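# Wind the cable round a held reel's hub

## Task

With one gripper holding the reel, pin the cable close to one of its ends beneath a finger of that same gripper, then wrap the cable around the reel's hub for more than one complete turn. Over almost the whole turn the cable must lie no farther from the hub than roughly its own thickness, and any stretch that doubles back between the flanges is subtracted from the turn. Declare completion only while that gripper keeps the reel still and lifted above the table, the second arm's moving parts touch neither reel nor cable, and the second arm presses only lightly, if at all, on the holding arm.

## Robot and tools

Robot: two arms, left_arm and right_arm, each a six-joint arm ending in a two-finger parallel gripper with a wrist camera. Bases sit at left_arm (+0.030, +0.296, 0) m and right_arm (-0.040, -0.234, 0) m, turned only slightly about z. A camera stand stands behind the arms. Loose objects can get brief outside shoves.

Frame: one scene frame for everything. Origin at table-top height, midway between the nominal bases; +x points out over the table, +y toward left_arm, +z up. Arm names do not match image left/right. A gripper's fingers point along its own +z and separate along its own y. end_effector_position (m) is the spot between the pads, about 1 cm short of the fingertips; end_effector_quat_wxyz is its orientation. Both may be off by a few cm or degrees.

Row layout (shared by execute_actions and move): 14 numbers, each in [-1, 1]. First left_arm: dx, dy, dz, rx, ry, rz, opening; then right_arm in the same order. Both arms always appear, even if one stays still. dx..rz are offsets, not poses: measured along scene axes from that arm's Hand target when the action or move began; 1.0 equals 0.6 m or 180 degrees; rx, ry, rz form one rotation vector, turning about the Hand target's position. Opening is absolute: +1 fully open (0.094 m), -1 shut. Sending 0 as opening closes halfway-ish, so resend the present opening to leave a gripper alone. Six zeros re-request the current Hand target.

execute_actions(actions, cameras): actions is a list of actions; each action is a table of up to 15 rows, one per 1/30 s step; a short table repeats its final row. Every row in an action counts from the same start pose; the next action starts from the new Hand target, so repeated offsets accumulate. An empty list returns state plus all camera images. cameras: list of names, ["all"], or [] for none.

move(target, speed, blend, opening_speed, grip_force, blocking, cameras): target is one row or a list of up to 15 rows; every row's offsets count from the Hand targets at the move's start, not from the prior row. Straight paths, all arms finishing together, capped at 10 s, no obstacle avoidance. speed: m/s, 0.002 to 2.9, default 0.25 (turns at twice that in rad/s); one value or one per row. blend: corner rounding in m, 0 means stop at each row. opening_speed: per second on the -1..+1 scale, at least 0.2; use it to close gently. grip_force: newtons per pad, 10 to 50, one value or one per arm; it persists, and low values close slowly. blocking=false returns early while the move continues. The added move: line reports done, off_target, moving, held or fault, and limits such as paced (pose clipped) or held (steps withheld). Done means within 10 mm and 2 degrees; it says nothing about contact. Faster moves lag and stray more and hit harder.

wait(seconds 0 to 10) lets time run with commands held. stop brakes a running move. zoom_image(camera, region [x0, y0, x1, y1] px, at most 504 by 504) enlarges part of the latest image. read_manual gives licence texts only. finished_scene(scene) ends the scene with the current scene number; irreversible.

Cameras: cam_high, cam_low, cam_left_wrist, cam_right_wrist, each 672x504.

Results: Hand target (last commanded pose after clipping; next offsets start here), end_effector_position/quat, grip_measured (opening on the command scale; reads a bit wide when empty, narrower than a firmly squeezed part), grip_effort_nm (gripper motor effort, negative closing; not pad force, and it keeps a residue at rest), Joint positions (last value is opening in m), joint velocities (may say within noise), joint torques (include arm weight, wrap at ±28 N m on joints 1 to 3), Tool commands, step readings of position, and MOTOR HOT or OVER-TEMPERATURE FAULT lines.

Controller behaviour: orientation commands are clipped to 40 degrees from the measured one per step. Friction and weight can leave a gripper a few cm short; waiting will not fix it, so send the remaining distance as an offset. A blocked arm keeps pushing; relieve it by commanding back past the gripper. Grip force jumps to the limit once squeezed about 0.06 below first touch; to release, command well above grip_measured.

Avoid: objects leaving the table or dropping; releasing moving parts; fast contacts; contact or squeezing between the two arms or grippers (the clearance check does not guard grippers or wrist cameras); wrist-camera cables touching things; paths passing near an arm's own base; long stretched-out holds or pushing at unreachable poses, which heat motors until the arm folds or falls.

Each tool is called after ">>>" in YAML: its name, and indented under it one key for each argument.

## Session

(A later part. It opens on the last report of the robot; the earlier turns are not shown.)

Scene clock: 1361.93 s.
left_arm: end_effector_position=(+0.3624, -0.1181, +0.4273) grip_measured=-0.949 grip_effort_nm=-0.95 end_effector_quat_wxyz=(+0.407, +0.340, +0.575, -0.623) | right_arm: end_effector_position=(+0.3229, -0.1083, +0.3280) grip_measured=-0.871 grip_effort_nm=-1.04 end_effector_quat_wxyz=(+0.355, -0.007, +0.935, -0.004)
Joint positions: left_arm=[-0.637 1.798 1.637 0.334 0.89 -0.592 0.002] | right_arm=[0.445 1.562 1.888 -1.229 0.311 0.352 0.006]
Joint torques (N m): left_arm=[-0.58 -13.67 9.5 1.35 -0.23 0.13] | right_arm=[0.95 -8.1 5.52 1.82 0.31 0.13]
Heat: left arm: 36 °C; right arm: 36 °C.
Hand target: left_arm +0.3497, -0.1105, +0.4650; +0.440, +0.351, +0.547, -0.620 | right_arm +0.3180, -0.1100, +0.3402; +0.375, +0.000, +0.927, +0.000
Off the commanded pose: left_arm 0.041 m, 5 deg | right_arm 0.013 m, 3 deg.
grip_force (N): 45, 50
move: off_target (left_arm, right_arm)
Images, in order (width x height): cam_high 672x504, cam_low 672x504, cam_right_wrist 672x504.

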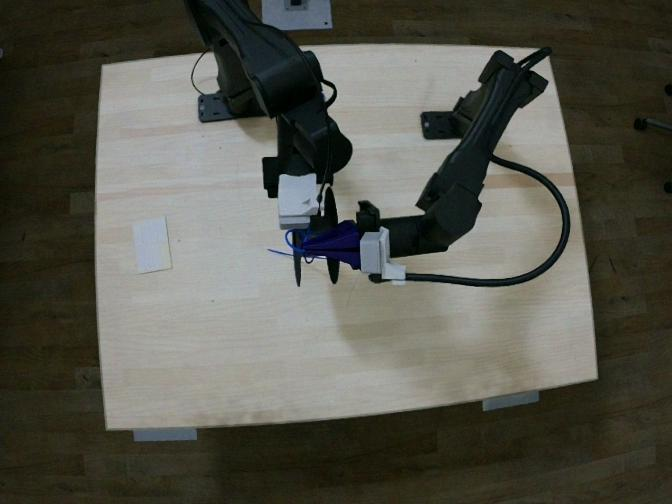

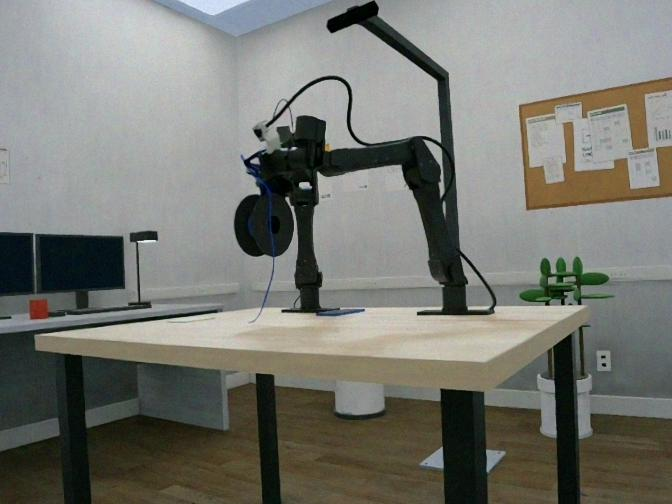

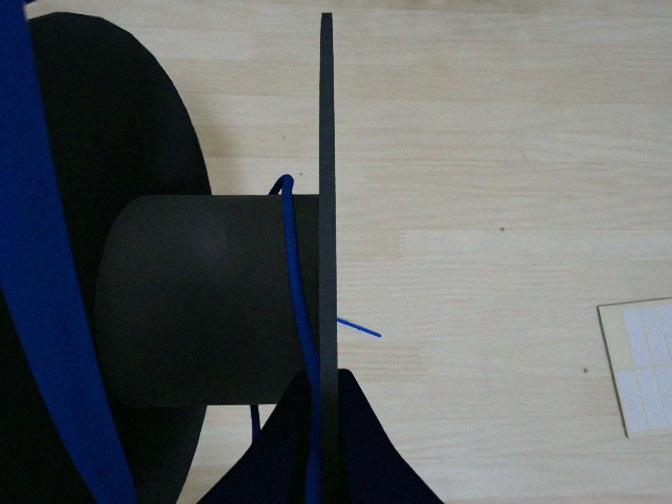

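>>> zoom_image:
  camera: "cam_right_wrist"
  region: [0, 0, 340, 504]

>>> zoom_image:
  camera: "cam_high"
  region: [255, 160, 395, 300]

>>> zoom_image:
  camera: "cam_low"
  region: [210, 110, 340, 270]

Scaled by 1.000.

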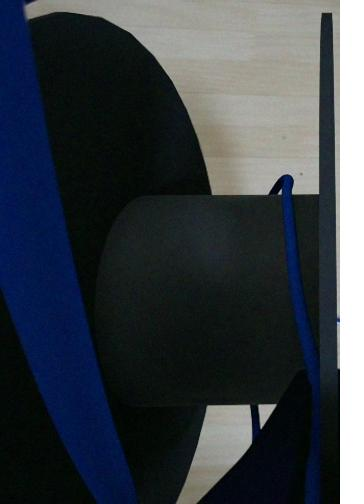

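Scaled by 3.600.

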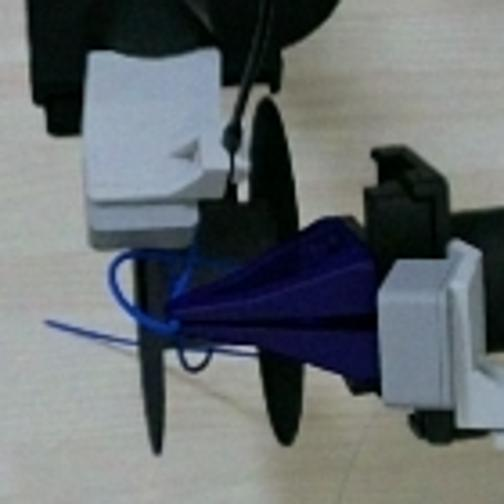

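Scaled by 3.150.

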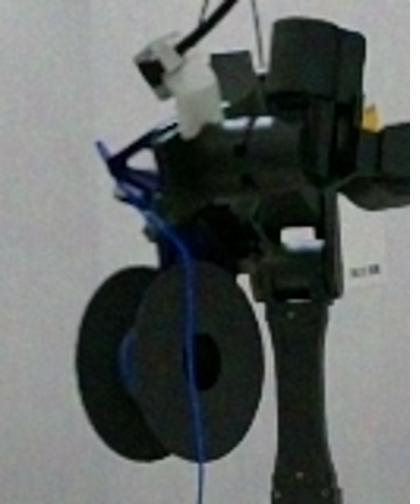

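>>> move:
  target: [0.1187, -0.029, -0.1333, 0.0241, 0.1649, 0, -1, 0, 0, 0.0, 0, 0, 0, -1]
  speed: 0.1
  cameras: ["cam_high", "cam_low", "cam_right_wrist"]

Scene clock: 1458.80 s.
left_arm: end_effector_position=(+0.4121, -0.1260, +0.3860) grip_measured=-0.949 grip_effort_nm=-0.94 end_effector_quat_wxyz=(+0.270, +0.199, +0.663, -0.669) | right_arm: end_effector_position=(+0.3229, -0.1083, +0.3280) grip_measured=-0.871 grip_effort_nm=-1.04 end_effector_quat_wxyz=(+0.355, -0.007, +0.935, -0.004)
Joint positions: left_arm=[-0.596 1.944 1.742 0.267 0.89 -0.946 0.002] | right_arm=[0.445 1.562 1.888 -1.229 0.311 0.352 0.006]
Joint torques (N m): left_arm=[0.5 -8.85 9.66 1.39 -0.05 -0.04] | right_arm=[0.96 -8.06 5.53 1.82 0.3 0.12]
Heat: left arm: 36 °C; right arm: 35 °C.
Hand target: left_arm +0.4208, -0.1279, +0.3851; +0.272, +0.197, +0.664, -0.668 | right_arm +0.3180, -0.1100, +0.3402; +0.375, +0.000, +0.927, +0.000
Off the commanded pose: left_arm 0.009 m, 0 deg | right_arm 0.013 m, 3 deg.
grip_force (N): 45, 50
move: off_target (right_arm)
Images, in order (width x height): cam_high 672x504, cam_low 672x504, cam_right_wrist 672x504.

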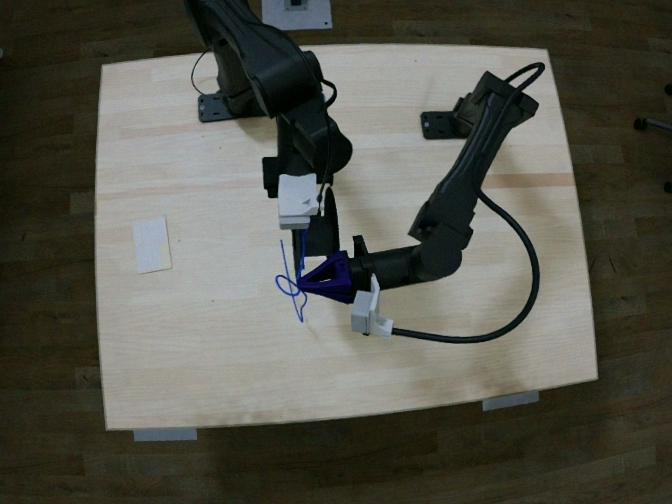

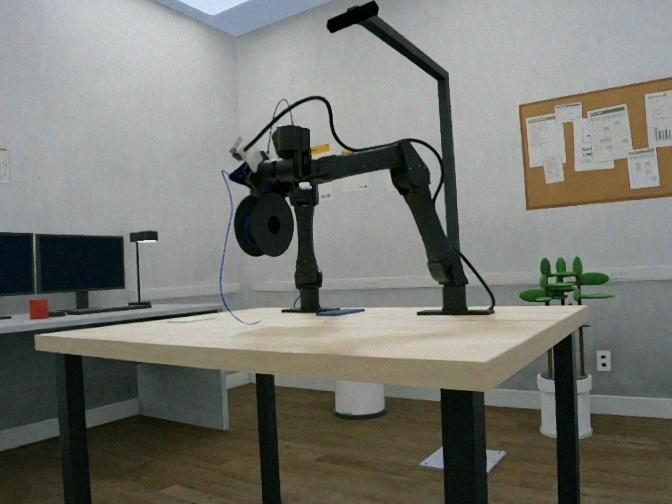

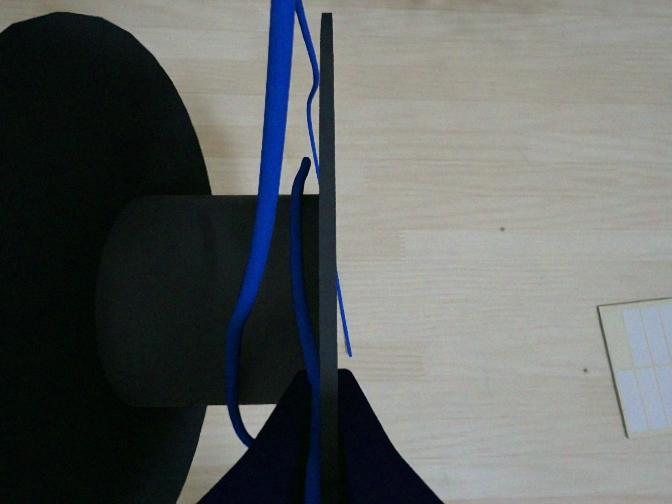

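>>> move:
  target: [0.0217, 0.0087, -0.1667, 0.0241, 0.1649, 0, -1, 0, 0, 0.0, 0, 0, 0, -1]
  speed: 0.08
  cameras: ["cam_high", "cam_low", "cam_left_wrist", "cam_right_wrist"]

Scene clock: 1472.40 s.
left_arm: end_effector_position=(+0.4302, -0.1214, +0.3065) grip_measured=-0.949 grip_effort_nm=-0.94 end_effector_quat_wxyz=(+0.102, +0.035, +0.729, -0.676) | right_arm: end_effector_position=(+0.3209, -0.1093, +0.3262) grip_measured=-0.871 grip_effort_nm=-1.04 end_effector_quat_wxyz=(+0.350, -0.008, +0.937, -0.006)
Joint positions: left_arm=[-0.568 2.001 1.629 0.267 0.908 -1.29 0.002] | right_arm=[0.445 1.562 1.888 -1.241 0.311 0.352 0.006]
Joint torques (N m): left_arm=[0.38 -9.18 5.56 1.51 0.18 -0.05] | right_arm=[1.02 -8.09 5.56 1.93 0.29 0.12]
Heat: left arm: 37 °C; right arm: 35 °C.
Hand target: left_arm +0.4338, -0.1228, +0.2850; +0.085, +0.029, +0.736, -0.671 | right_arm +0.3180, -0.1100, +0.3401; +0.375, +0.000, +0.927, +0.000
Off the commanded pose: left_arm 0.022 m, 2 deg | right_arm 0.014 m, 3 deg.
grip_force (N): 45, 50
move: off_target (left_arm, right_arm)

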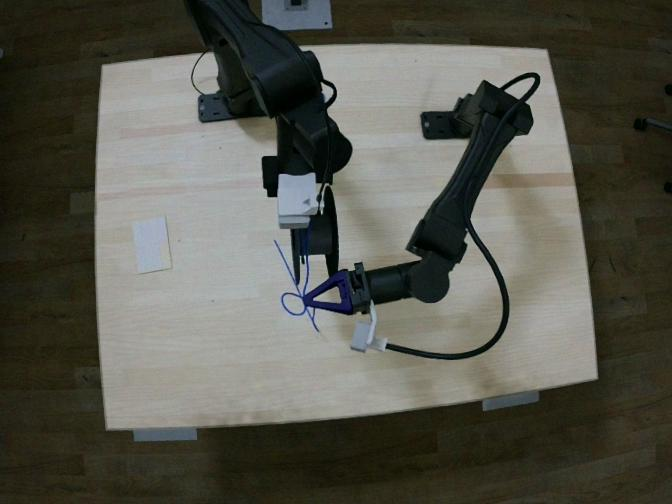

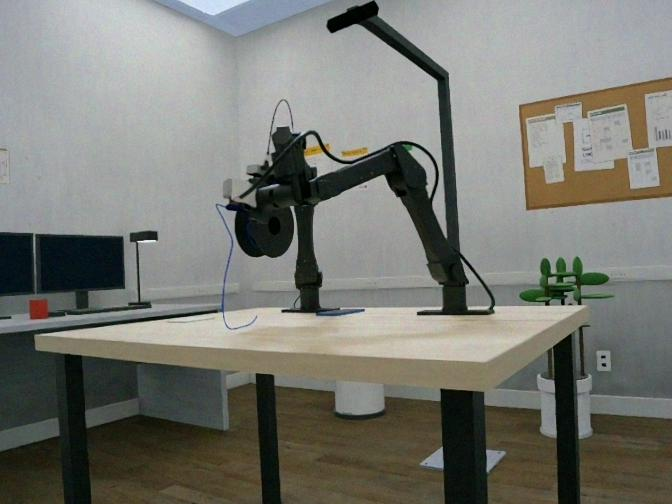

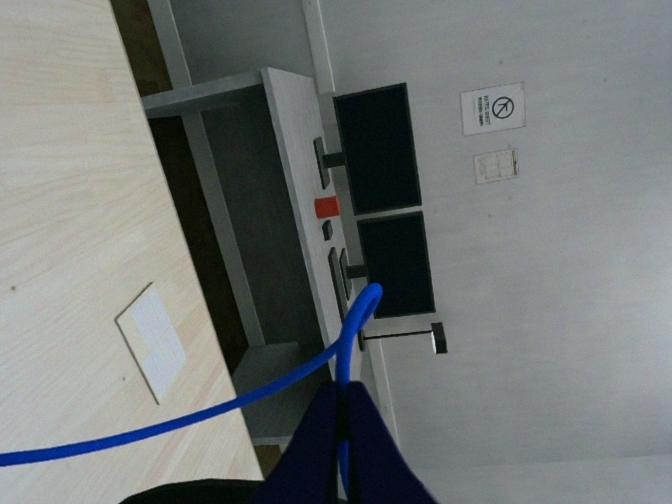

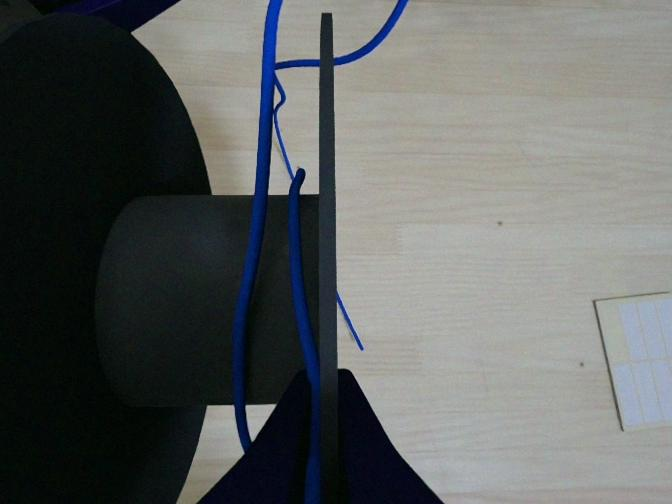

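>>> move:
  target: [-0.0248, 0.0037, -0.125, 0.012, 0.0825, 0, -1, 0, 0, 0.0, 0, 0, 0, -1]
  speed: 0.06
  cameras: ["cam_high", "cam_left_wrist", "cam_right_wrist"]

Scene clock: 1487.40 s.
left_arm: end_effector_position=(+0.4229, -0.1173, +0.2295) grip_measured=-0.949 grip_effort_nm=-0.94 end_effector_quat_wxyz=(+0.008, -0.058, +0.749, -0.660) | right_arm: end_effector_position=(+0.3137, -0.1130, +0.3214) grip_measured=-0.871 grip_effort_nm=-1.04 end_effector_quat_wxyz=(+0.335, -0.011, +0.942, -0.014)
Joint positions: left_arm=[-0.568 2.037 1.445 0.38 0.911 -1.469 0.002] | right_arm=[0.445 1.56 1.888 -1.28 0.311 0.352 0.006]
Joint torques (N m): left_arm=[-0.38 -9.2 5.24 1.63 0.31 0.01] | right_arm=[1.05 -7.86 5.55 2.27 0.3 0.12]
Heat: left arm: 36 °C; right arm: 35 °C.
Hand target: left_arm +0.4189, -0.1206, +0.2099; -0.011, -0.056, +0.753, -0.655 | right_arm +0.3180, -0.1100, +0.3400; +0.375, -0.001, +0.927, +0.000
Off the commanded pose: left_arm 0.020 m, 2 deg | right_arm 0.019 m, 5 deg.
grip_force (N): 45, 50
move: off_target (left_arm, right_arm)
Images, in order (width x height): cam_high 672x504, cam_left_wrist 672x504, cam_right_wrist 672x504.

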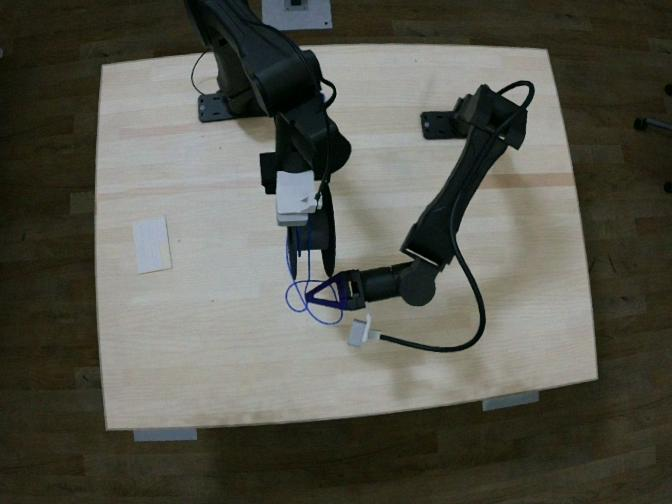

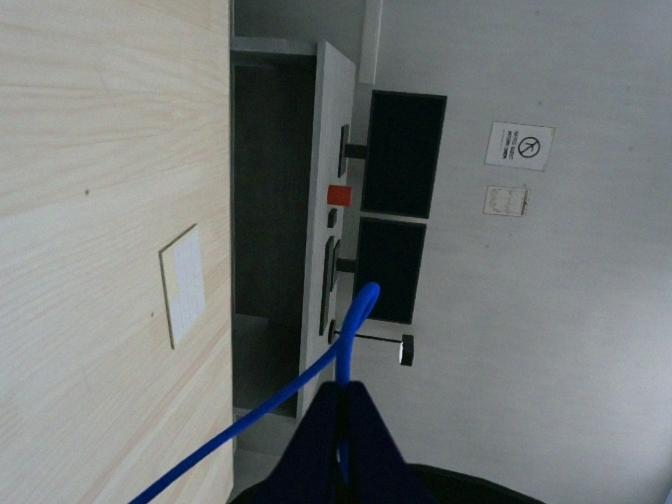

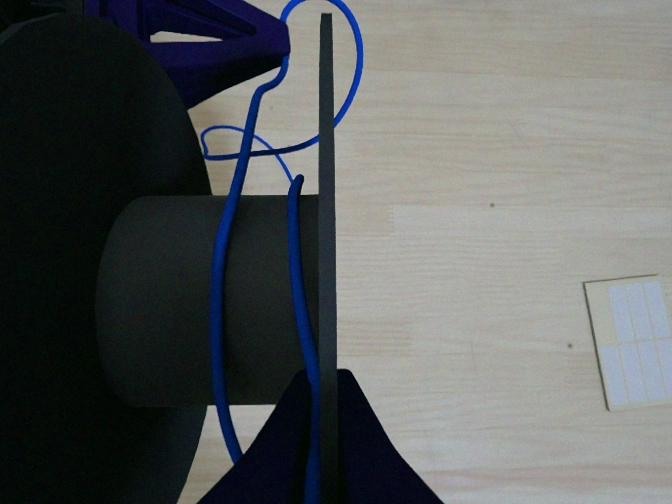

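>>> zoom_image:
  camera: "cam_right_wrist"
  region: [170, 330, 350, 504]

>>> zoom_image:
  camera: "cam_high"
  region: [250, 150, 380, 330]

Scaled by 2.800.

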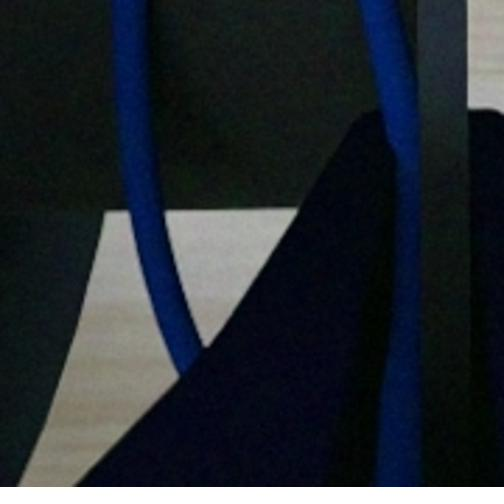

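Scaled by 2.800.

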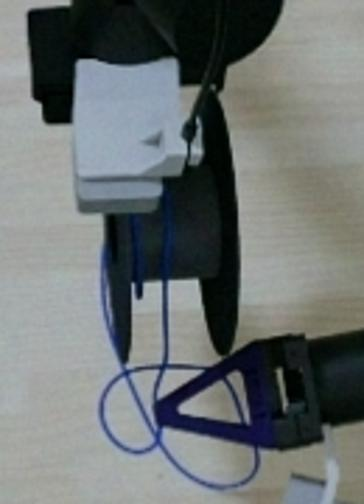

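>>> move:
  target:
    - [0.0072, 0.0495, 0.05, 0, 0, 0, -1, 0, 0, 0.0, 0, 0, 0, -1]
    - [0.0072, 0.0495, -0.01, 0, 0, 0, -1, 0, 0, 0.0, 0, 0, 0, -1]
  speed: 0.08
  blend: 0.005
  cameras: ["cam_high", "cam_low", "cam_right_wrist"]

Scene clock: 1540.90 s.
left_arm: end_effector_position=(+0.4255, -0.0922, +0.2070) grip_measured=-0.949 grip_effort_nm=-0.95 end_effector_quat_wxyz=(-0.013, -0.067, +0.754, -0.653) | right_arm: end_effector_position=(+0.3170, -0.1114, +0.3241) grip_measured=-0.871 grip_effort_nm=-1.04 end_effector_quat_wxyz=(+0.343, -0.009, +0.939, -0.010)
Joint positions: left_arm=[-0.512 2.037 1.379 0.389 0.982 -1.454 0.002] | right_arm=[0.445 1.56 1.888 -1.261 0.311 0.352 0.006]
Joint torques (N m): left_arm=[0.21 -11.3 5.14 1.58 0.24 0.11] | right_arm=[0.95 -7.84 5.55 2.11 0.3 0.12]
Heat: left arm: 36 °C; right arm: 35 °C.
Hand target: left_arm +0.4232, -0.0909, +0.2039; -0.011, -0.056, +0.753, -0.655 | right_arm +0.3181, -0.1100, +0.3400; +0.375, -0.001, +0.927, +0.000
Off the commanded pose: left_arm 0.004 m, 1 deg | right_arm 0.016 m, 4 deg.
grip_force (N): 45, 50
move: off_target (right_arm)
Images, in order (width x height): cam_high 672x504, cam_low 672x504, cam_right_wrist 672x504.

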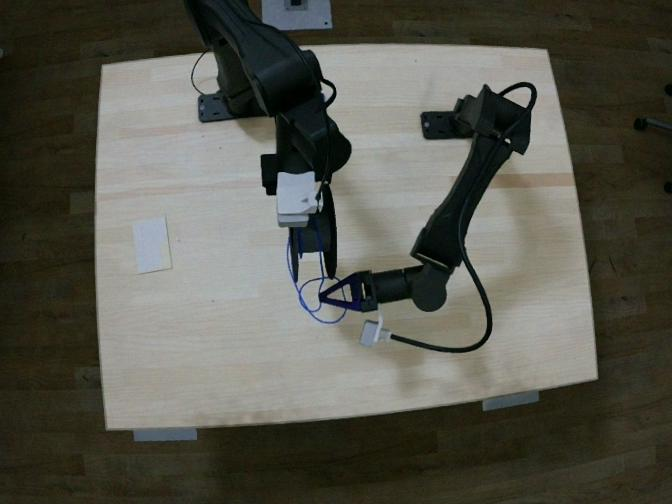

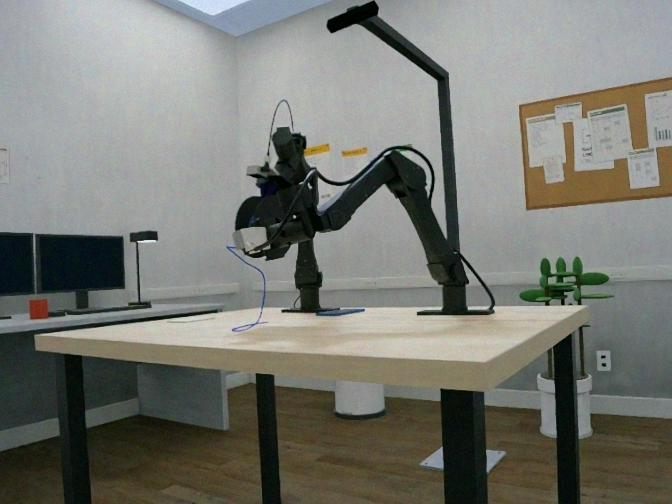

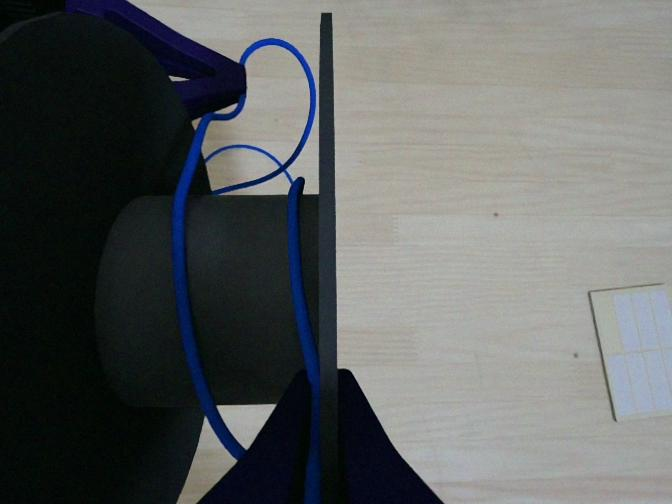

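>>> move:
  target: [-0.015, 0.002, -0.045, 0, 0, 0, -1, 0, 0, 0.0, 0, 0, 0, -1]
  speed: 0.05
  cameras: ["cam_right_wrist"]

Scene clock: 1604.07 s.
left_arm: end_effector_position=(+0.4171, -0.0876, +0.1896) grip_measured=-0.949 grip_effort_nm=-0.94 end_effector_quat_wxyz=(-0.006, -0.061, +0.751, -0.657) | right_arm: end_effector_position=(+0.3170, -0.1114, +0.3241) grip_measured=-0.871 grip_effort_nm=-1.04 end_effector_quat_wxyz=(+0.343, -0.009, +0.939, -0.010)
Joint positions: left_arm=[-0.512 2.037 1.286 0.503 0.982 -1.454 0.002] | right_arm=[0.445 1.56 1.888 -1.261 0.311 0.352 0.006]
Joint torques (N m): left_arm=[-0.46 -9.58 4.96 1.58 0.17 0.08] | right_arm=[0.95 -7.83 5.53 2.11 0.3 0.11]
Heat: left arm: 39 °C; right arm: 36 °C.
Hand target: left_arm +0.4142, -0.0897, +0.1769; -0.011, -0.056, +0.753, -0.655 | right_arm +0.3181, -0.1100, +0.3400; +0.375, -0.001, +0.927, +0.000
Off the commanded pose: left_arm 0.013 m, 1 deg | right_arm 0.016 m, 4 deg.
grip_force (N): 45, 50
move: off_target (left_arm, right_arm)
Images, in order (width x height): cam_right_wrist 672x504.

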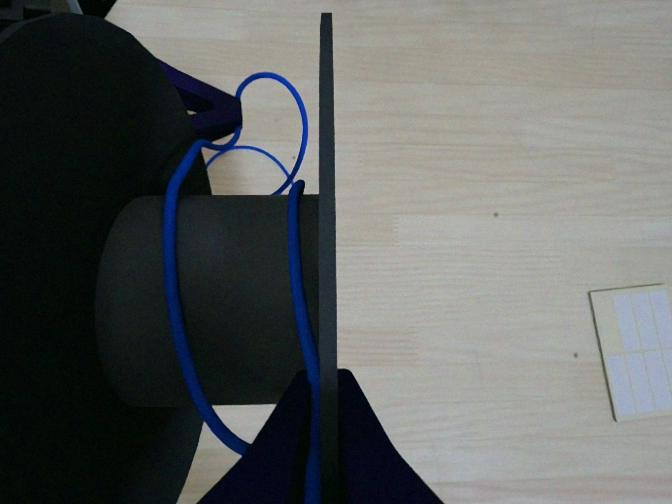

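>>> zoom_image:
  camera: "cam_right_wrist"
  region: [150, 380, 340, 504]

Scaled by 2.653.

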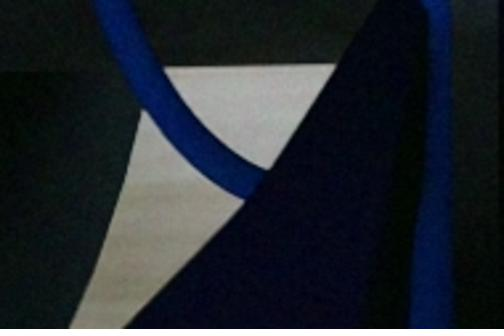

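>>> move:
  target:
    - [0.0177, -0.0192, 0.3635, -0.0361, -0.2474, 0, -1, 0, 0, -0.0667, 0, 0, 0, -1]
    - [-0.0905, 0.0252, 0.4885, -0.0602, -0.4123, 0, -1, 0.0417, 0, -0.075, 0, 0, 0, -1]
  speed: 0.18
  blend: 0.03
  cameras: ["cam_right_wrist", "cam_high"]

Scene clock: 1698.03 s.
left_arm: end_effector_position=(+0.3763, -0.0804, +0.4518) grip_measured=-0.949 grip_effort_nm=-0.94 end_effector_quat_wxyz=(+0.421, +0.335, +0.569, -0.622) | right_arm: end_effector_position=(+0.3322, -0.1104, +0.2788) grip_measured=-0.871 grip_effort_nm=-1.04 end_effector_quat_wxyz=(+0.346, -0.009, +0.938, -0.008)
Joint positions: left_arm=[-0.544 1.763 1.663 0.324 0.959 -0.628 0.002] | right_arm=[0.423 1.517 1.64 -1.042 0.297 0.333 0.006]
Joint torques (N m): left_arm=[-0.57 -12.78 5.24 1.5 -0.06 0.08] | right_arm=[-0.69 -5.53 8.65 2.1 0.2 0]
Heat: left arm: 39 °C; right arm: 36 °C.
Hand target: left_arm +0.3599, -0.0745, +0.4701; +0.440, +0.351, +0.547, -0.620 | right_arm +0.3430, -0.1100, +0.2950; +0.375, -0.001, +0.927, +0.000
Off the commanded pose: left_arm 0.025 m, 4 deg | right_arm 0.020 m, 4 deg.
grip_force (N): 45, 50
move: off_target (left_arm, right_arm)
Images, in order (width x height): cam_high 672x504, cam_right_wrist 672x504.

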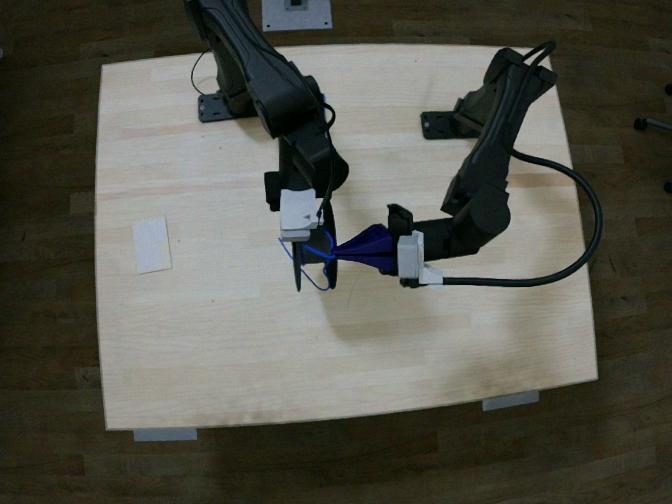

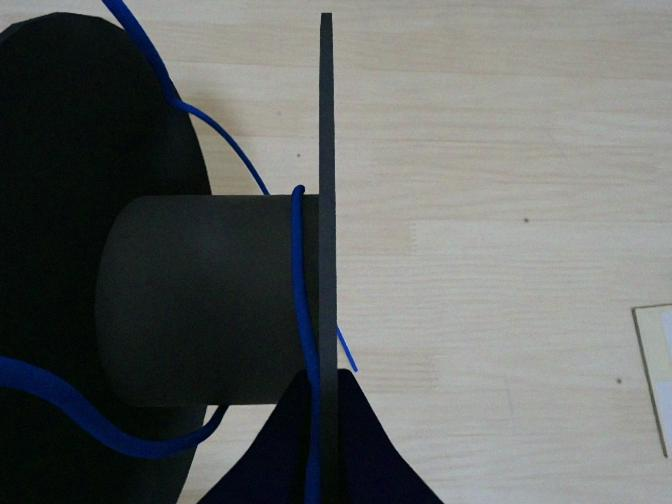

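>>> move:
  target:
    - [-0.0072, -0.055, 0.0, 0, 0, 0, -1, 0, 0, 0, 0, 0, 0, -1]
  speed: 0.08
  cameras: ["cam_right_wrist", "cam_high"]

Scene clock: 1710.40 s.
left_arm: end_effector_position=(+0.3535, -0.1062, +0.4589) grip_measured=-0.949 grip_effort_nm=-0.95 end_effector_quat_wxyz=(-0.423, -0.349, -0.556, +0.625) | right_arm: end_effector_position=(+0.3323, -0.1103, +0.2788) grip_measured=-0.871 grip_effort_nm=-1.04 end_effector_quat_wxyz=(+0.346, -0.009, +0.938, -0.008)
Joint positions: left_arm=[-0.625 1.763 1.683 0.307 0.907 -0.595 0.002] | right_arm=[0.423 1.517 1.64 -1.041 0.297 0.333 0.006]
Joint torques (N m): left_arm=[-0.31 -8.59 9.5 1.3 -0.26 0.12] | right_arm=[-0.7 -5.48 8.66 2.09 0.19 -0.02]
Heat: left arm: 39 °C; right arm: 37 °C.
Hand target: left_arm +0.3556, -0.1075, +0.4702; -0.440, -0.351, -0.546, +0.620 | right_arm +0.3430, -0.1100, +0.2950; +0.375, -0.001, +0.927, +0.000
Off the commanded pose: left_arm 0.012 m, 2 deg | right_arm 0.019 m, 4 deg.
grip_force (N): 45, 50
move: off_target (left_arm, right_arm)
Images, in order (width x height): cam_high 672x504, cam_right_wrist 672x504.

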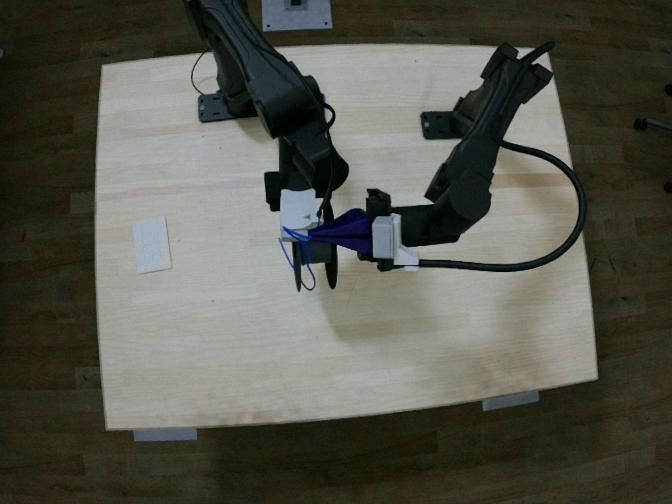

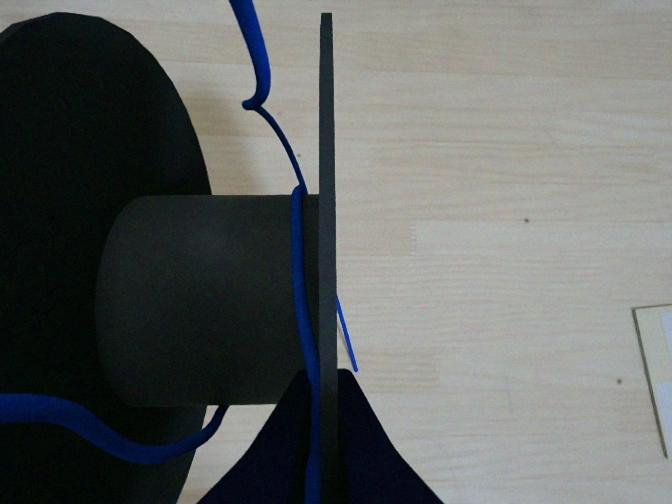

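>>> move:
  target:
    - [0.1128, -0.006, -0.1253, 0.0241, 0.1649, 0, -1, -0.0433, 0, -0.0083, 0, 0, 0, -1]
  speed: 0.1
  cameras: ["cam_right_wrist"]

Scene clock: 1727.23 s.
left_arm: end_effector_position=(+0.4168, -0.1093, +0.3955) grip_measured=-0.949 grip_effort_nm=-0.95 end_effector_quat_wxyz=(+0.274, +0.195, +0.665, -0.668) | right_arm: end_effector_position=(+0.3161, -0.1093, +0.2757) grip_measured=-0.871 grip_effort_nm=-1.04 end_effector_quat_wxyz=(+0.346, -0.011, +0.938, -0.005)
Joint positions: left_arm=[-0.561 1.918 1.743 0.242 0.913 -0.95 0.002] | right_arm=[0.449 1.462 1.578 -1.04 0.306 0.352 0.006]
Joint torques (N m): left_arm=[0.5 -8.61 9.68 1.36 0.01 -0.05] | right_arm=[0.76 -7.6 5.96 2.04 0.34 0.15]
Heat: left arm: 37 °C; right arm: 37 °C.
Hand target: left_arm +0.4233, -0.1110, +0.3949; +0.272, +0.197, +0.664, -0.668 | right_arm +0.3170, -0.1100, +0.2901; +0.375, -0.001, +0.927, +0.000
Off the commanded pose: left_arm 0.007 m, 0 deg | right_arm 0.014 m, 4 deg.
grip_force (N): 45, 50
move: off_target (right_arm)
Images, in order (width x height): cam_right_wrist 672x504.

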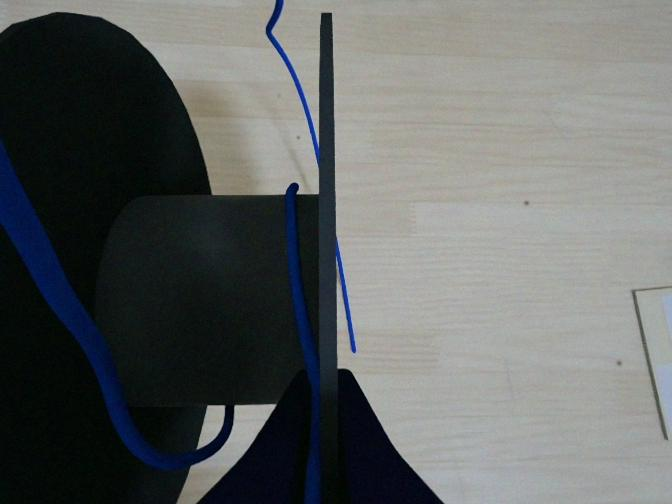

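>>> move:
  target:
    - [0.0219, 0.0103, -0.2167, 0.0241, 0.1649, 0, -1, 0, 0, 0, 0, 0, 0, -1]
  speed: 0.1
  cameras: ["cam_right_wrist", "cam_high"]

Scene clock: 1735.03 s.
left_arm: end_effector_position=(+0.4323, -0.1050, +0.2817) grip_measured=-0.949 grip_effort_nm=-0.94 end_effector_quat_wxyz=(+0.094, +0.033, +0.733, -0.673) | right_arm: end_effector_position=(+0.3161, -0.1093, +0.2757) grip_measured=-0.871 grip_effort_nm=-1.04 end_effector_quat_wxyz=(+0.346, -0.011, +0.938, -0.005)
Joint positions: left_arm=[-0.533 1.994 1.536 0.327 0.948 -1.281 0.002] | right_arm=[0.449 1.462 1.578 -1.04 0.306 0.352 0.006]
Joint torques (N m): left_arm=[0.53 -9.18 5.59 1.59 0.17 0.02] | right_arm=[0.81 -7.61 5.93 2.05 0.34 0.14]
Heat: left arm: 37 °C; right arm: 37 °C.
Hand target: left_arm +0.4364, -0.1049, +0.2648; +0.085, +0.029, +0.736, -0.671 | right_arm +0.3170, -0.1100, +0.2901; +0.375, +0.000, +0.927, +0.000
Off the commanded pose: left_arm 0.017 m, 1 deg | right_arm 0.014 m, 4 deg.
grip_force (N): 45, 50
move: off_target (left_arm, right_arm)
Images, in order (width x height): cam_high 672x504, cam_right_wrist 672x504.

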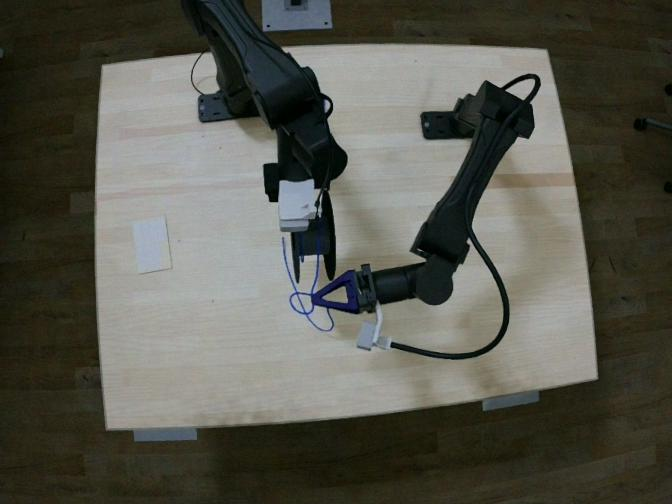

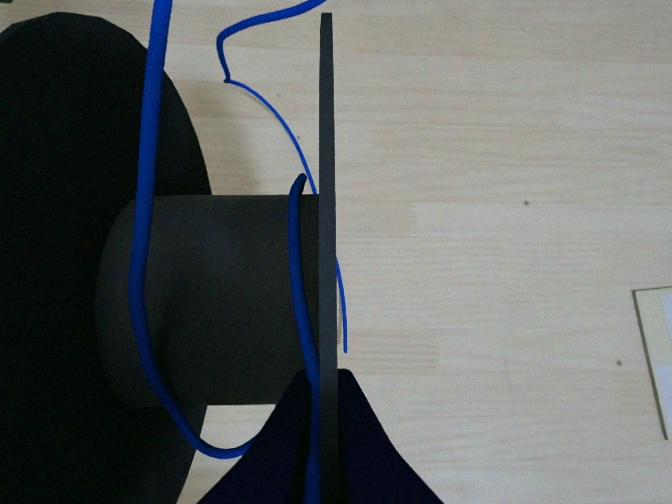

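>>> move:
  target:
    - [-0.0083, 0.003, -0.2, 0.012, 0.0825, 0, -1, 0, 0, 0, 0, 0, 0, -1]
  speed: 0.1
  cameras: ["cam_right_wrist"]

Scene clock: 1760.63 s.
left_arm: end_effector_position=(+0.4310, -0.1053, +0.1606) grip_measured=-0.949 grip_effort_nm=-0.95 end_effector_quat_wxyz=(-0.003, -0.053, +0.751, -0.658) | right_arm: end_effector_position=(+0.3161, -0.1093, +0.2757) grip_measured=-0.871 grip_effort_nm=-1.04 end_effector_quat_wxyz=(+0.346, -0.011, +0.938, -0.005)
Joint positions: left_arm=[-0.531 2.164 1.355 0.568 0.969 -1.446 0.002] | right_arm=[0.449 1.462 1.578 -1.04 0.306 0.352 0.006]
Joint torques (N m): left_arm=[0.57 -9.89 5.05 1.59 0.21 -0.01] | right_arm=[0.87 -7.64 5.89 2.04 0.34 0.15]
Heat: left arm: 38 °C; right arm: 37 °C.
Hand target: left_arm +0.4315, -0.1031, +0.1448; -0.011, -0.056, +0.753, -0.655 | right_arm +0.3170, -0.1100, +0.2901; +0.375, +0.000, +0.927, +0.000
Off the commanded pose: left_arm 0.016 m, 1 deg | right_arm 0.014 m, 4 deg.
grip_force (N): 45, 50
move: off_target (left_arm, right_arm)
Images, in order (width x height): cam_right_wrist 672x504.

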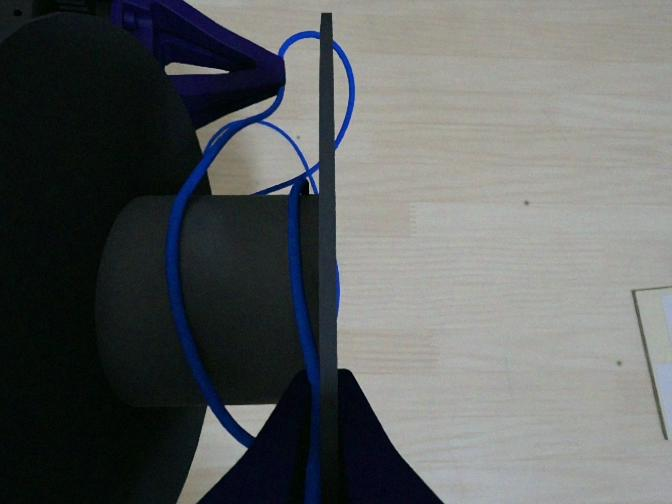

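>>> move:
  target:
    - [0.0, 0.0, -0.035, 0, 0, 0, -1, 0, 0, 0.05, 0, 0, 0, -1]
  speed: 0.06
  cameras: ["cam_right_wrist"]

Scene clock: 1768.03 s.
left_arm: end_effector_position=(+0.4315, -0.1057, +0.1416) grip_measured=-0.949 grip_effort_nm=-0.95 end_effector_quat_wxyz=(-0.002, -0.052, +0.751, -0.659) | right_arm: end_effector_position=(+0.3123, -0.1116, +0.3012) grip_measured=-0.871 grip_effort_nm=-1.04 end_effector_quat_wxyz=(+0.348, -0.010, +0.937, -0.005)
Joint positions: left_arm=[-0.531 2.208 1.337 0.634 0.97 -1.447 0.002] | right_arm=[0.449 1.481 1.701 -1.139 0.308 0.352 0.006]
Joint torques (N m): left_arm=[0.55 -9.78 4.77 1.64 0.21 -0.02] | right_arm=[0.85 -5.11 9.59 1.79 0.34 0.15]
Heat: left arm: 38 °C; right arm: 37 °C.
Hand target: left_arm +0.4315, -0.1031, +0.1239; -0.011, -0.056, +0.753, -0.655 | right_arm +0.3170, -0.1100, +0.3201; +0.375, +0.000, +0.927, +0.000
Off the commanded pose: left_arm 0.018 m, 1 deg | right_arm 0.020 m, 3 deg.
grip_force (N): 45, 50
move: off_target (left_arm, right_arm)
Images, in order (width x height): cam_right_wrist 672x504.

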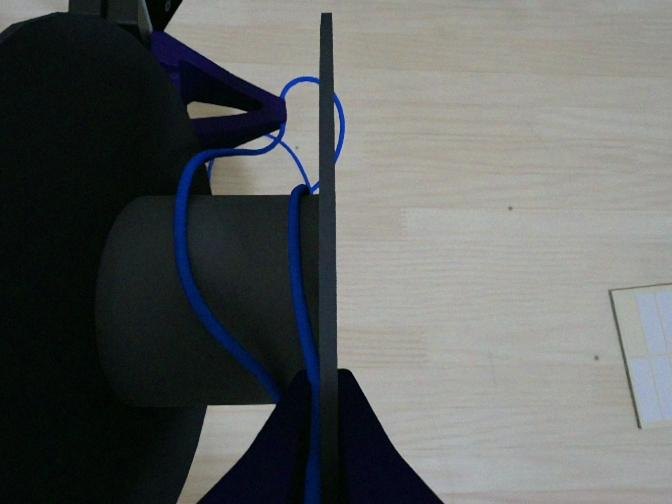

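>>> move:
  target:
    - [0.0, 0.0, -0.04, 0, 0, 0, -1, 0, 0, 0.01, 0, 0, 0, -1]
  speed: 0.05
  cameras: ["cam_right_wrist", "cam_low"]

Scene clock: 1778.20 s.
left_arm: end_effector_position=(+0.4308, -0.1066, +0.1228) grip_measured=-0.949 grip_effort_nm=-0.94 end_effector_quat_wxyz=(-0.002, -0.045, +0.748, -0.662) | right_arm: end_effector_position=(+0.3114, -0.1121, +0.3022) grip_measured=-0.871 grip_effort_nm=-1.03 end_effector_quat_wxyz=(+0.342, -0.011, +0.940, -0.008)
Joint positions: left_arm=[-0.531 2.261 1.325 0.713 0.981 -1.448 0.002] | right_arm=[0.449 1.494 1.728 -1.167 0.308 0.352 0.006]
Joint torques (N m): left_arm=[0.55 -9.52 4.36 1.62 0.1 -0.01] | right_arm=[0.84 -5.39 10.4 1.79 0.32 0.14]
Heat: left arm: 39 °C; right arm: 38 °C.
Hand target: left_arm +0.4315, -0.1031, +0.0998; -0.011, -0.056, +0.753, -0.655 | right_arm +0.3170, -0.1100, +0.3261; +0.375, +0.000, +0.927, +0.000
Off the commanded pose: left_arm 0.023 m, 2 deg | right_arm 0.025 m, 4 deg.
grip_force (N): 45, 50
move: off_target (left_arm, right_arm)
Images, in order (width x height): cam_low 672x504, cam_right_wrist 672x504.

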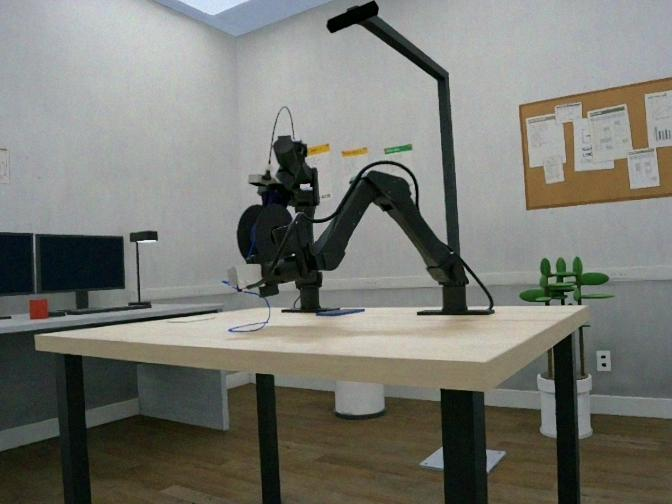

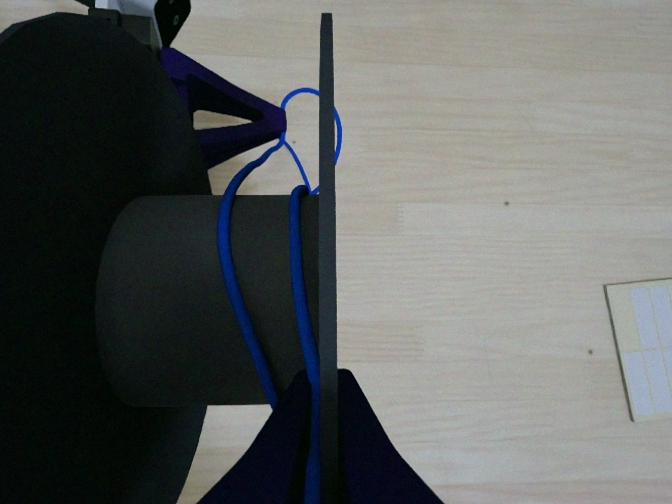

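>>> move:
  target:
    - [-0.07, 0.01, -0.04, 0, 0, 0, -1, 0, 0, 0.0, 0, 0, 0, -1]
    - [-0.1402, 0.0205, -0.0533, 0, 0, 0, -1, 0, 0, 0.0, 0, 0, 0, -1]
  speed: 0.06
  blend: 0.01
  cameras: ["all"]

Scene clock: 1791.07 s.
left_arm: end_effector_position=(+0.3480, -0.0941, +0.0763) grip_measured=-0.949 grip_effort_nm=-0.94 end_effector_quat_wxyz=(-0.012, -0.035, +0.743, -0.668) | right_arm: end_effector_position=(+0.2985, -0.1148, +0.2873) grip_measured=-0.871 grip_effort_nm=-1.04 end_effector_quat_wxyz=(+0.302, -0.022, +0.953, -0.019)
Joint positions: left_arm=[-0.604 2.232 0.942 1.109 0.938 -1.49 0.002] | right_arm=[0.451 1.506 1.728 -1.243 0.292 0.352 0.006]
Joint torques (N m): left_arm=[-0.28 -11.99 2.06 1.12 -0.28 0.05] | right_arm=[0.68 -7.01 10.22 2.42 0.48 0.18]
Heat: left arm: 38 °C; right arm: 41 °C.
Hand target: left_arm +0.3474, -0.0908, +0.0680; -0.011, -0.056, +0.753, -0.655 | right_arm +0.3171, -0.1100, +0.3261; +0.375, +0.000, +0.927, +0.000
Off the commanded pose: left_arm 0.009 m, 3 deg | right_arm 0.043 m, 9 deg.
grip_force (N): 45, 50
move: off_target (left_arm, right_arm)

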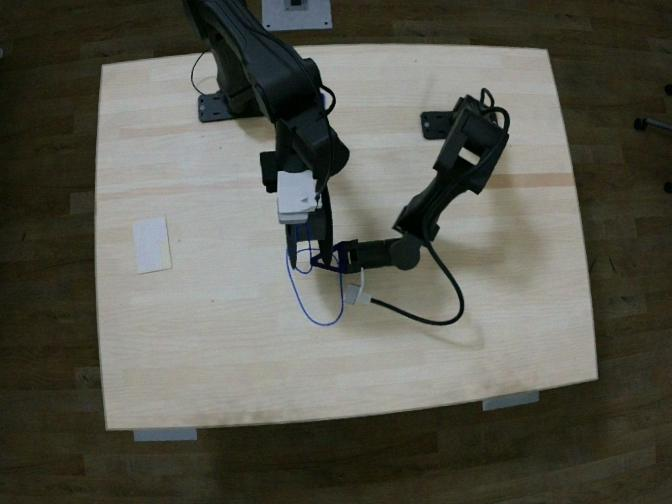

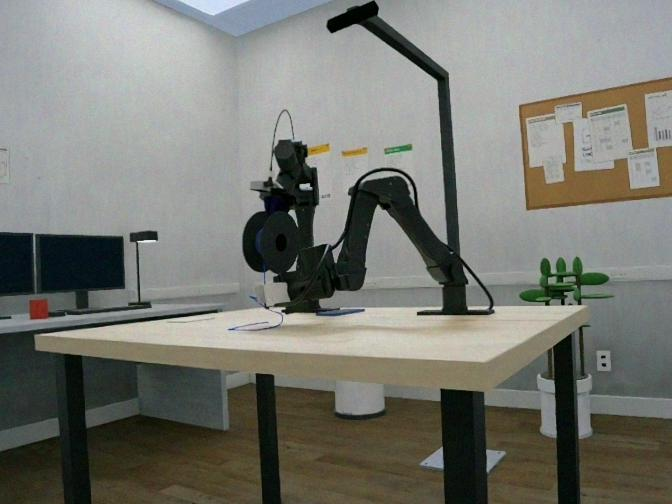

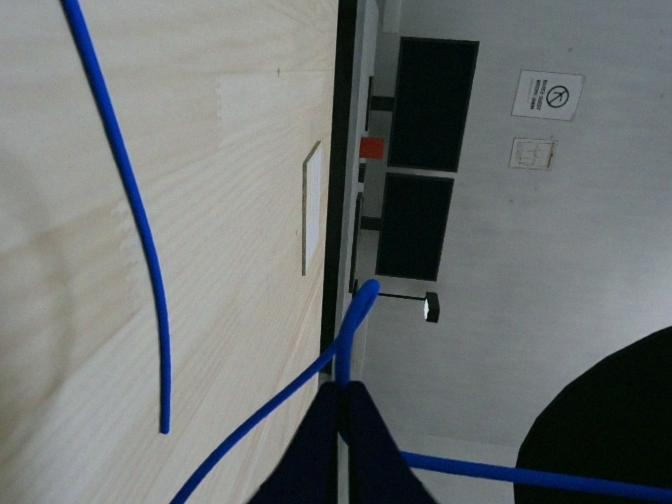

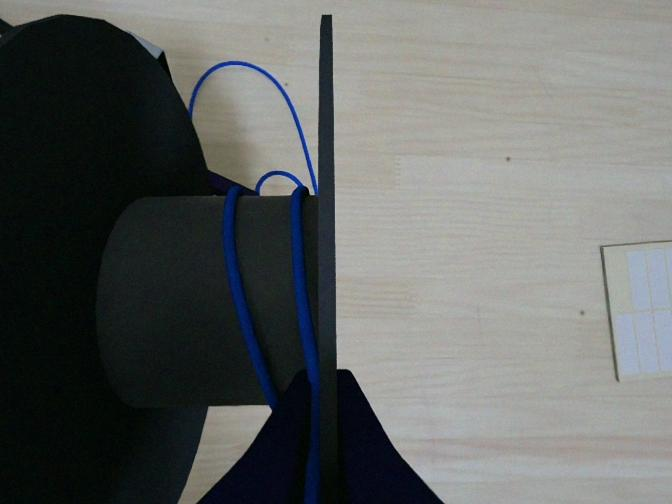

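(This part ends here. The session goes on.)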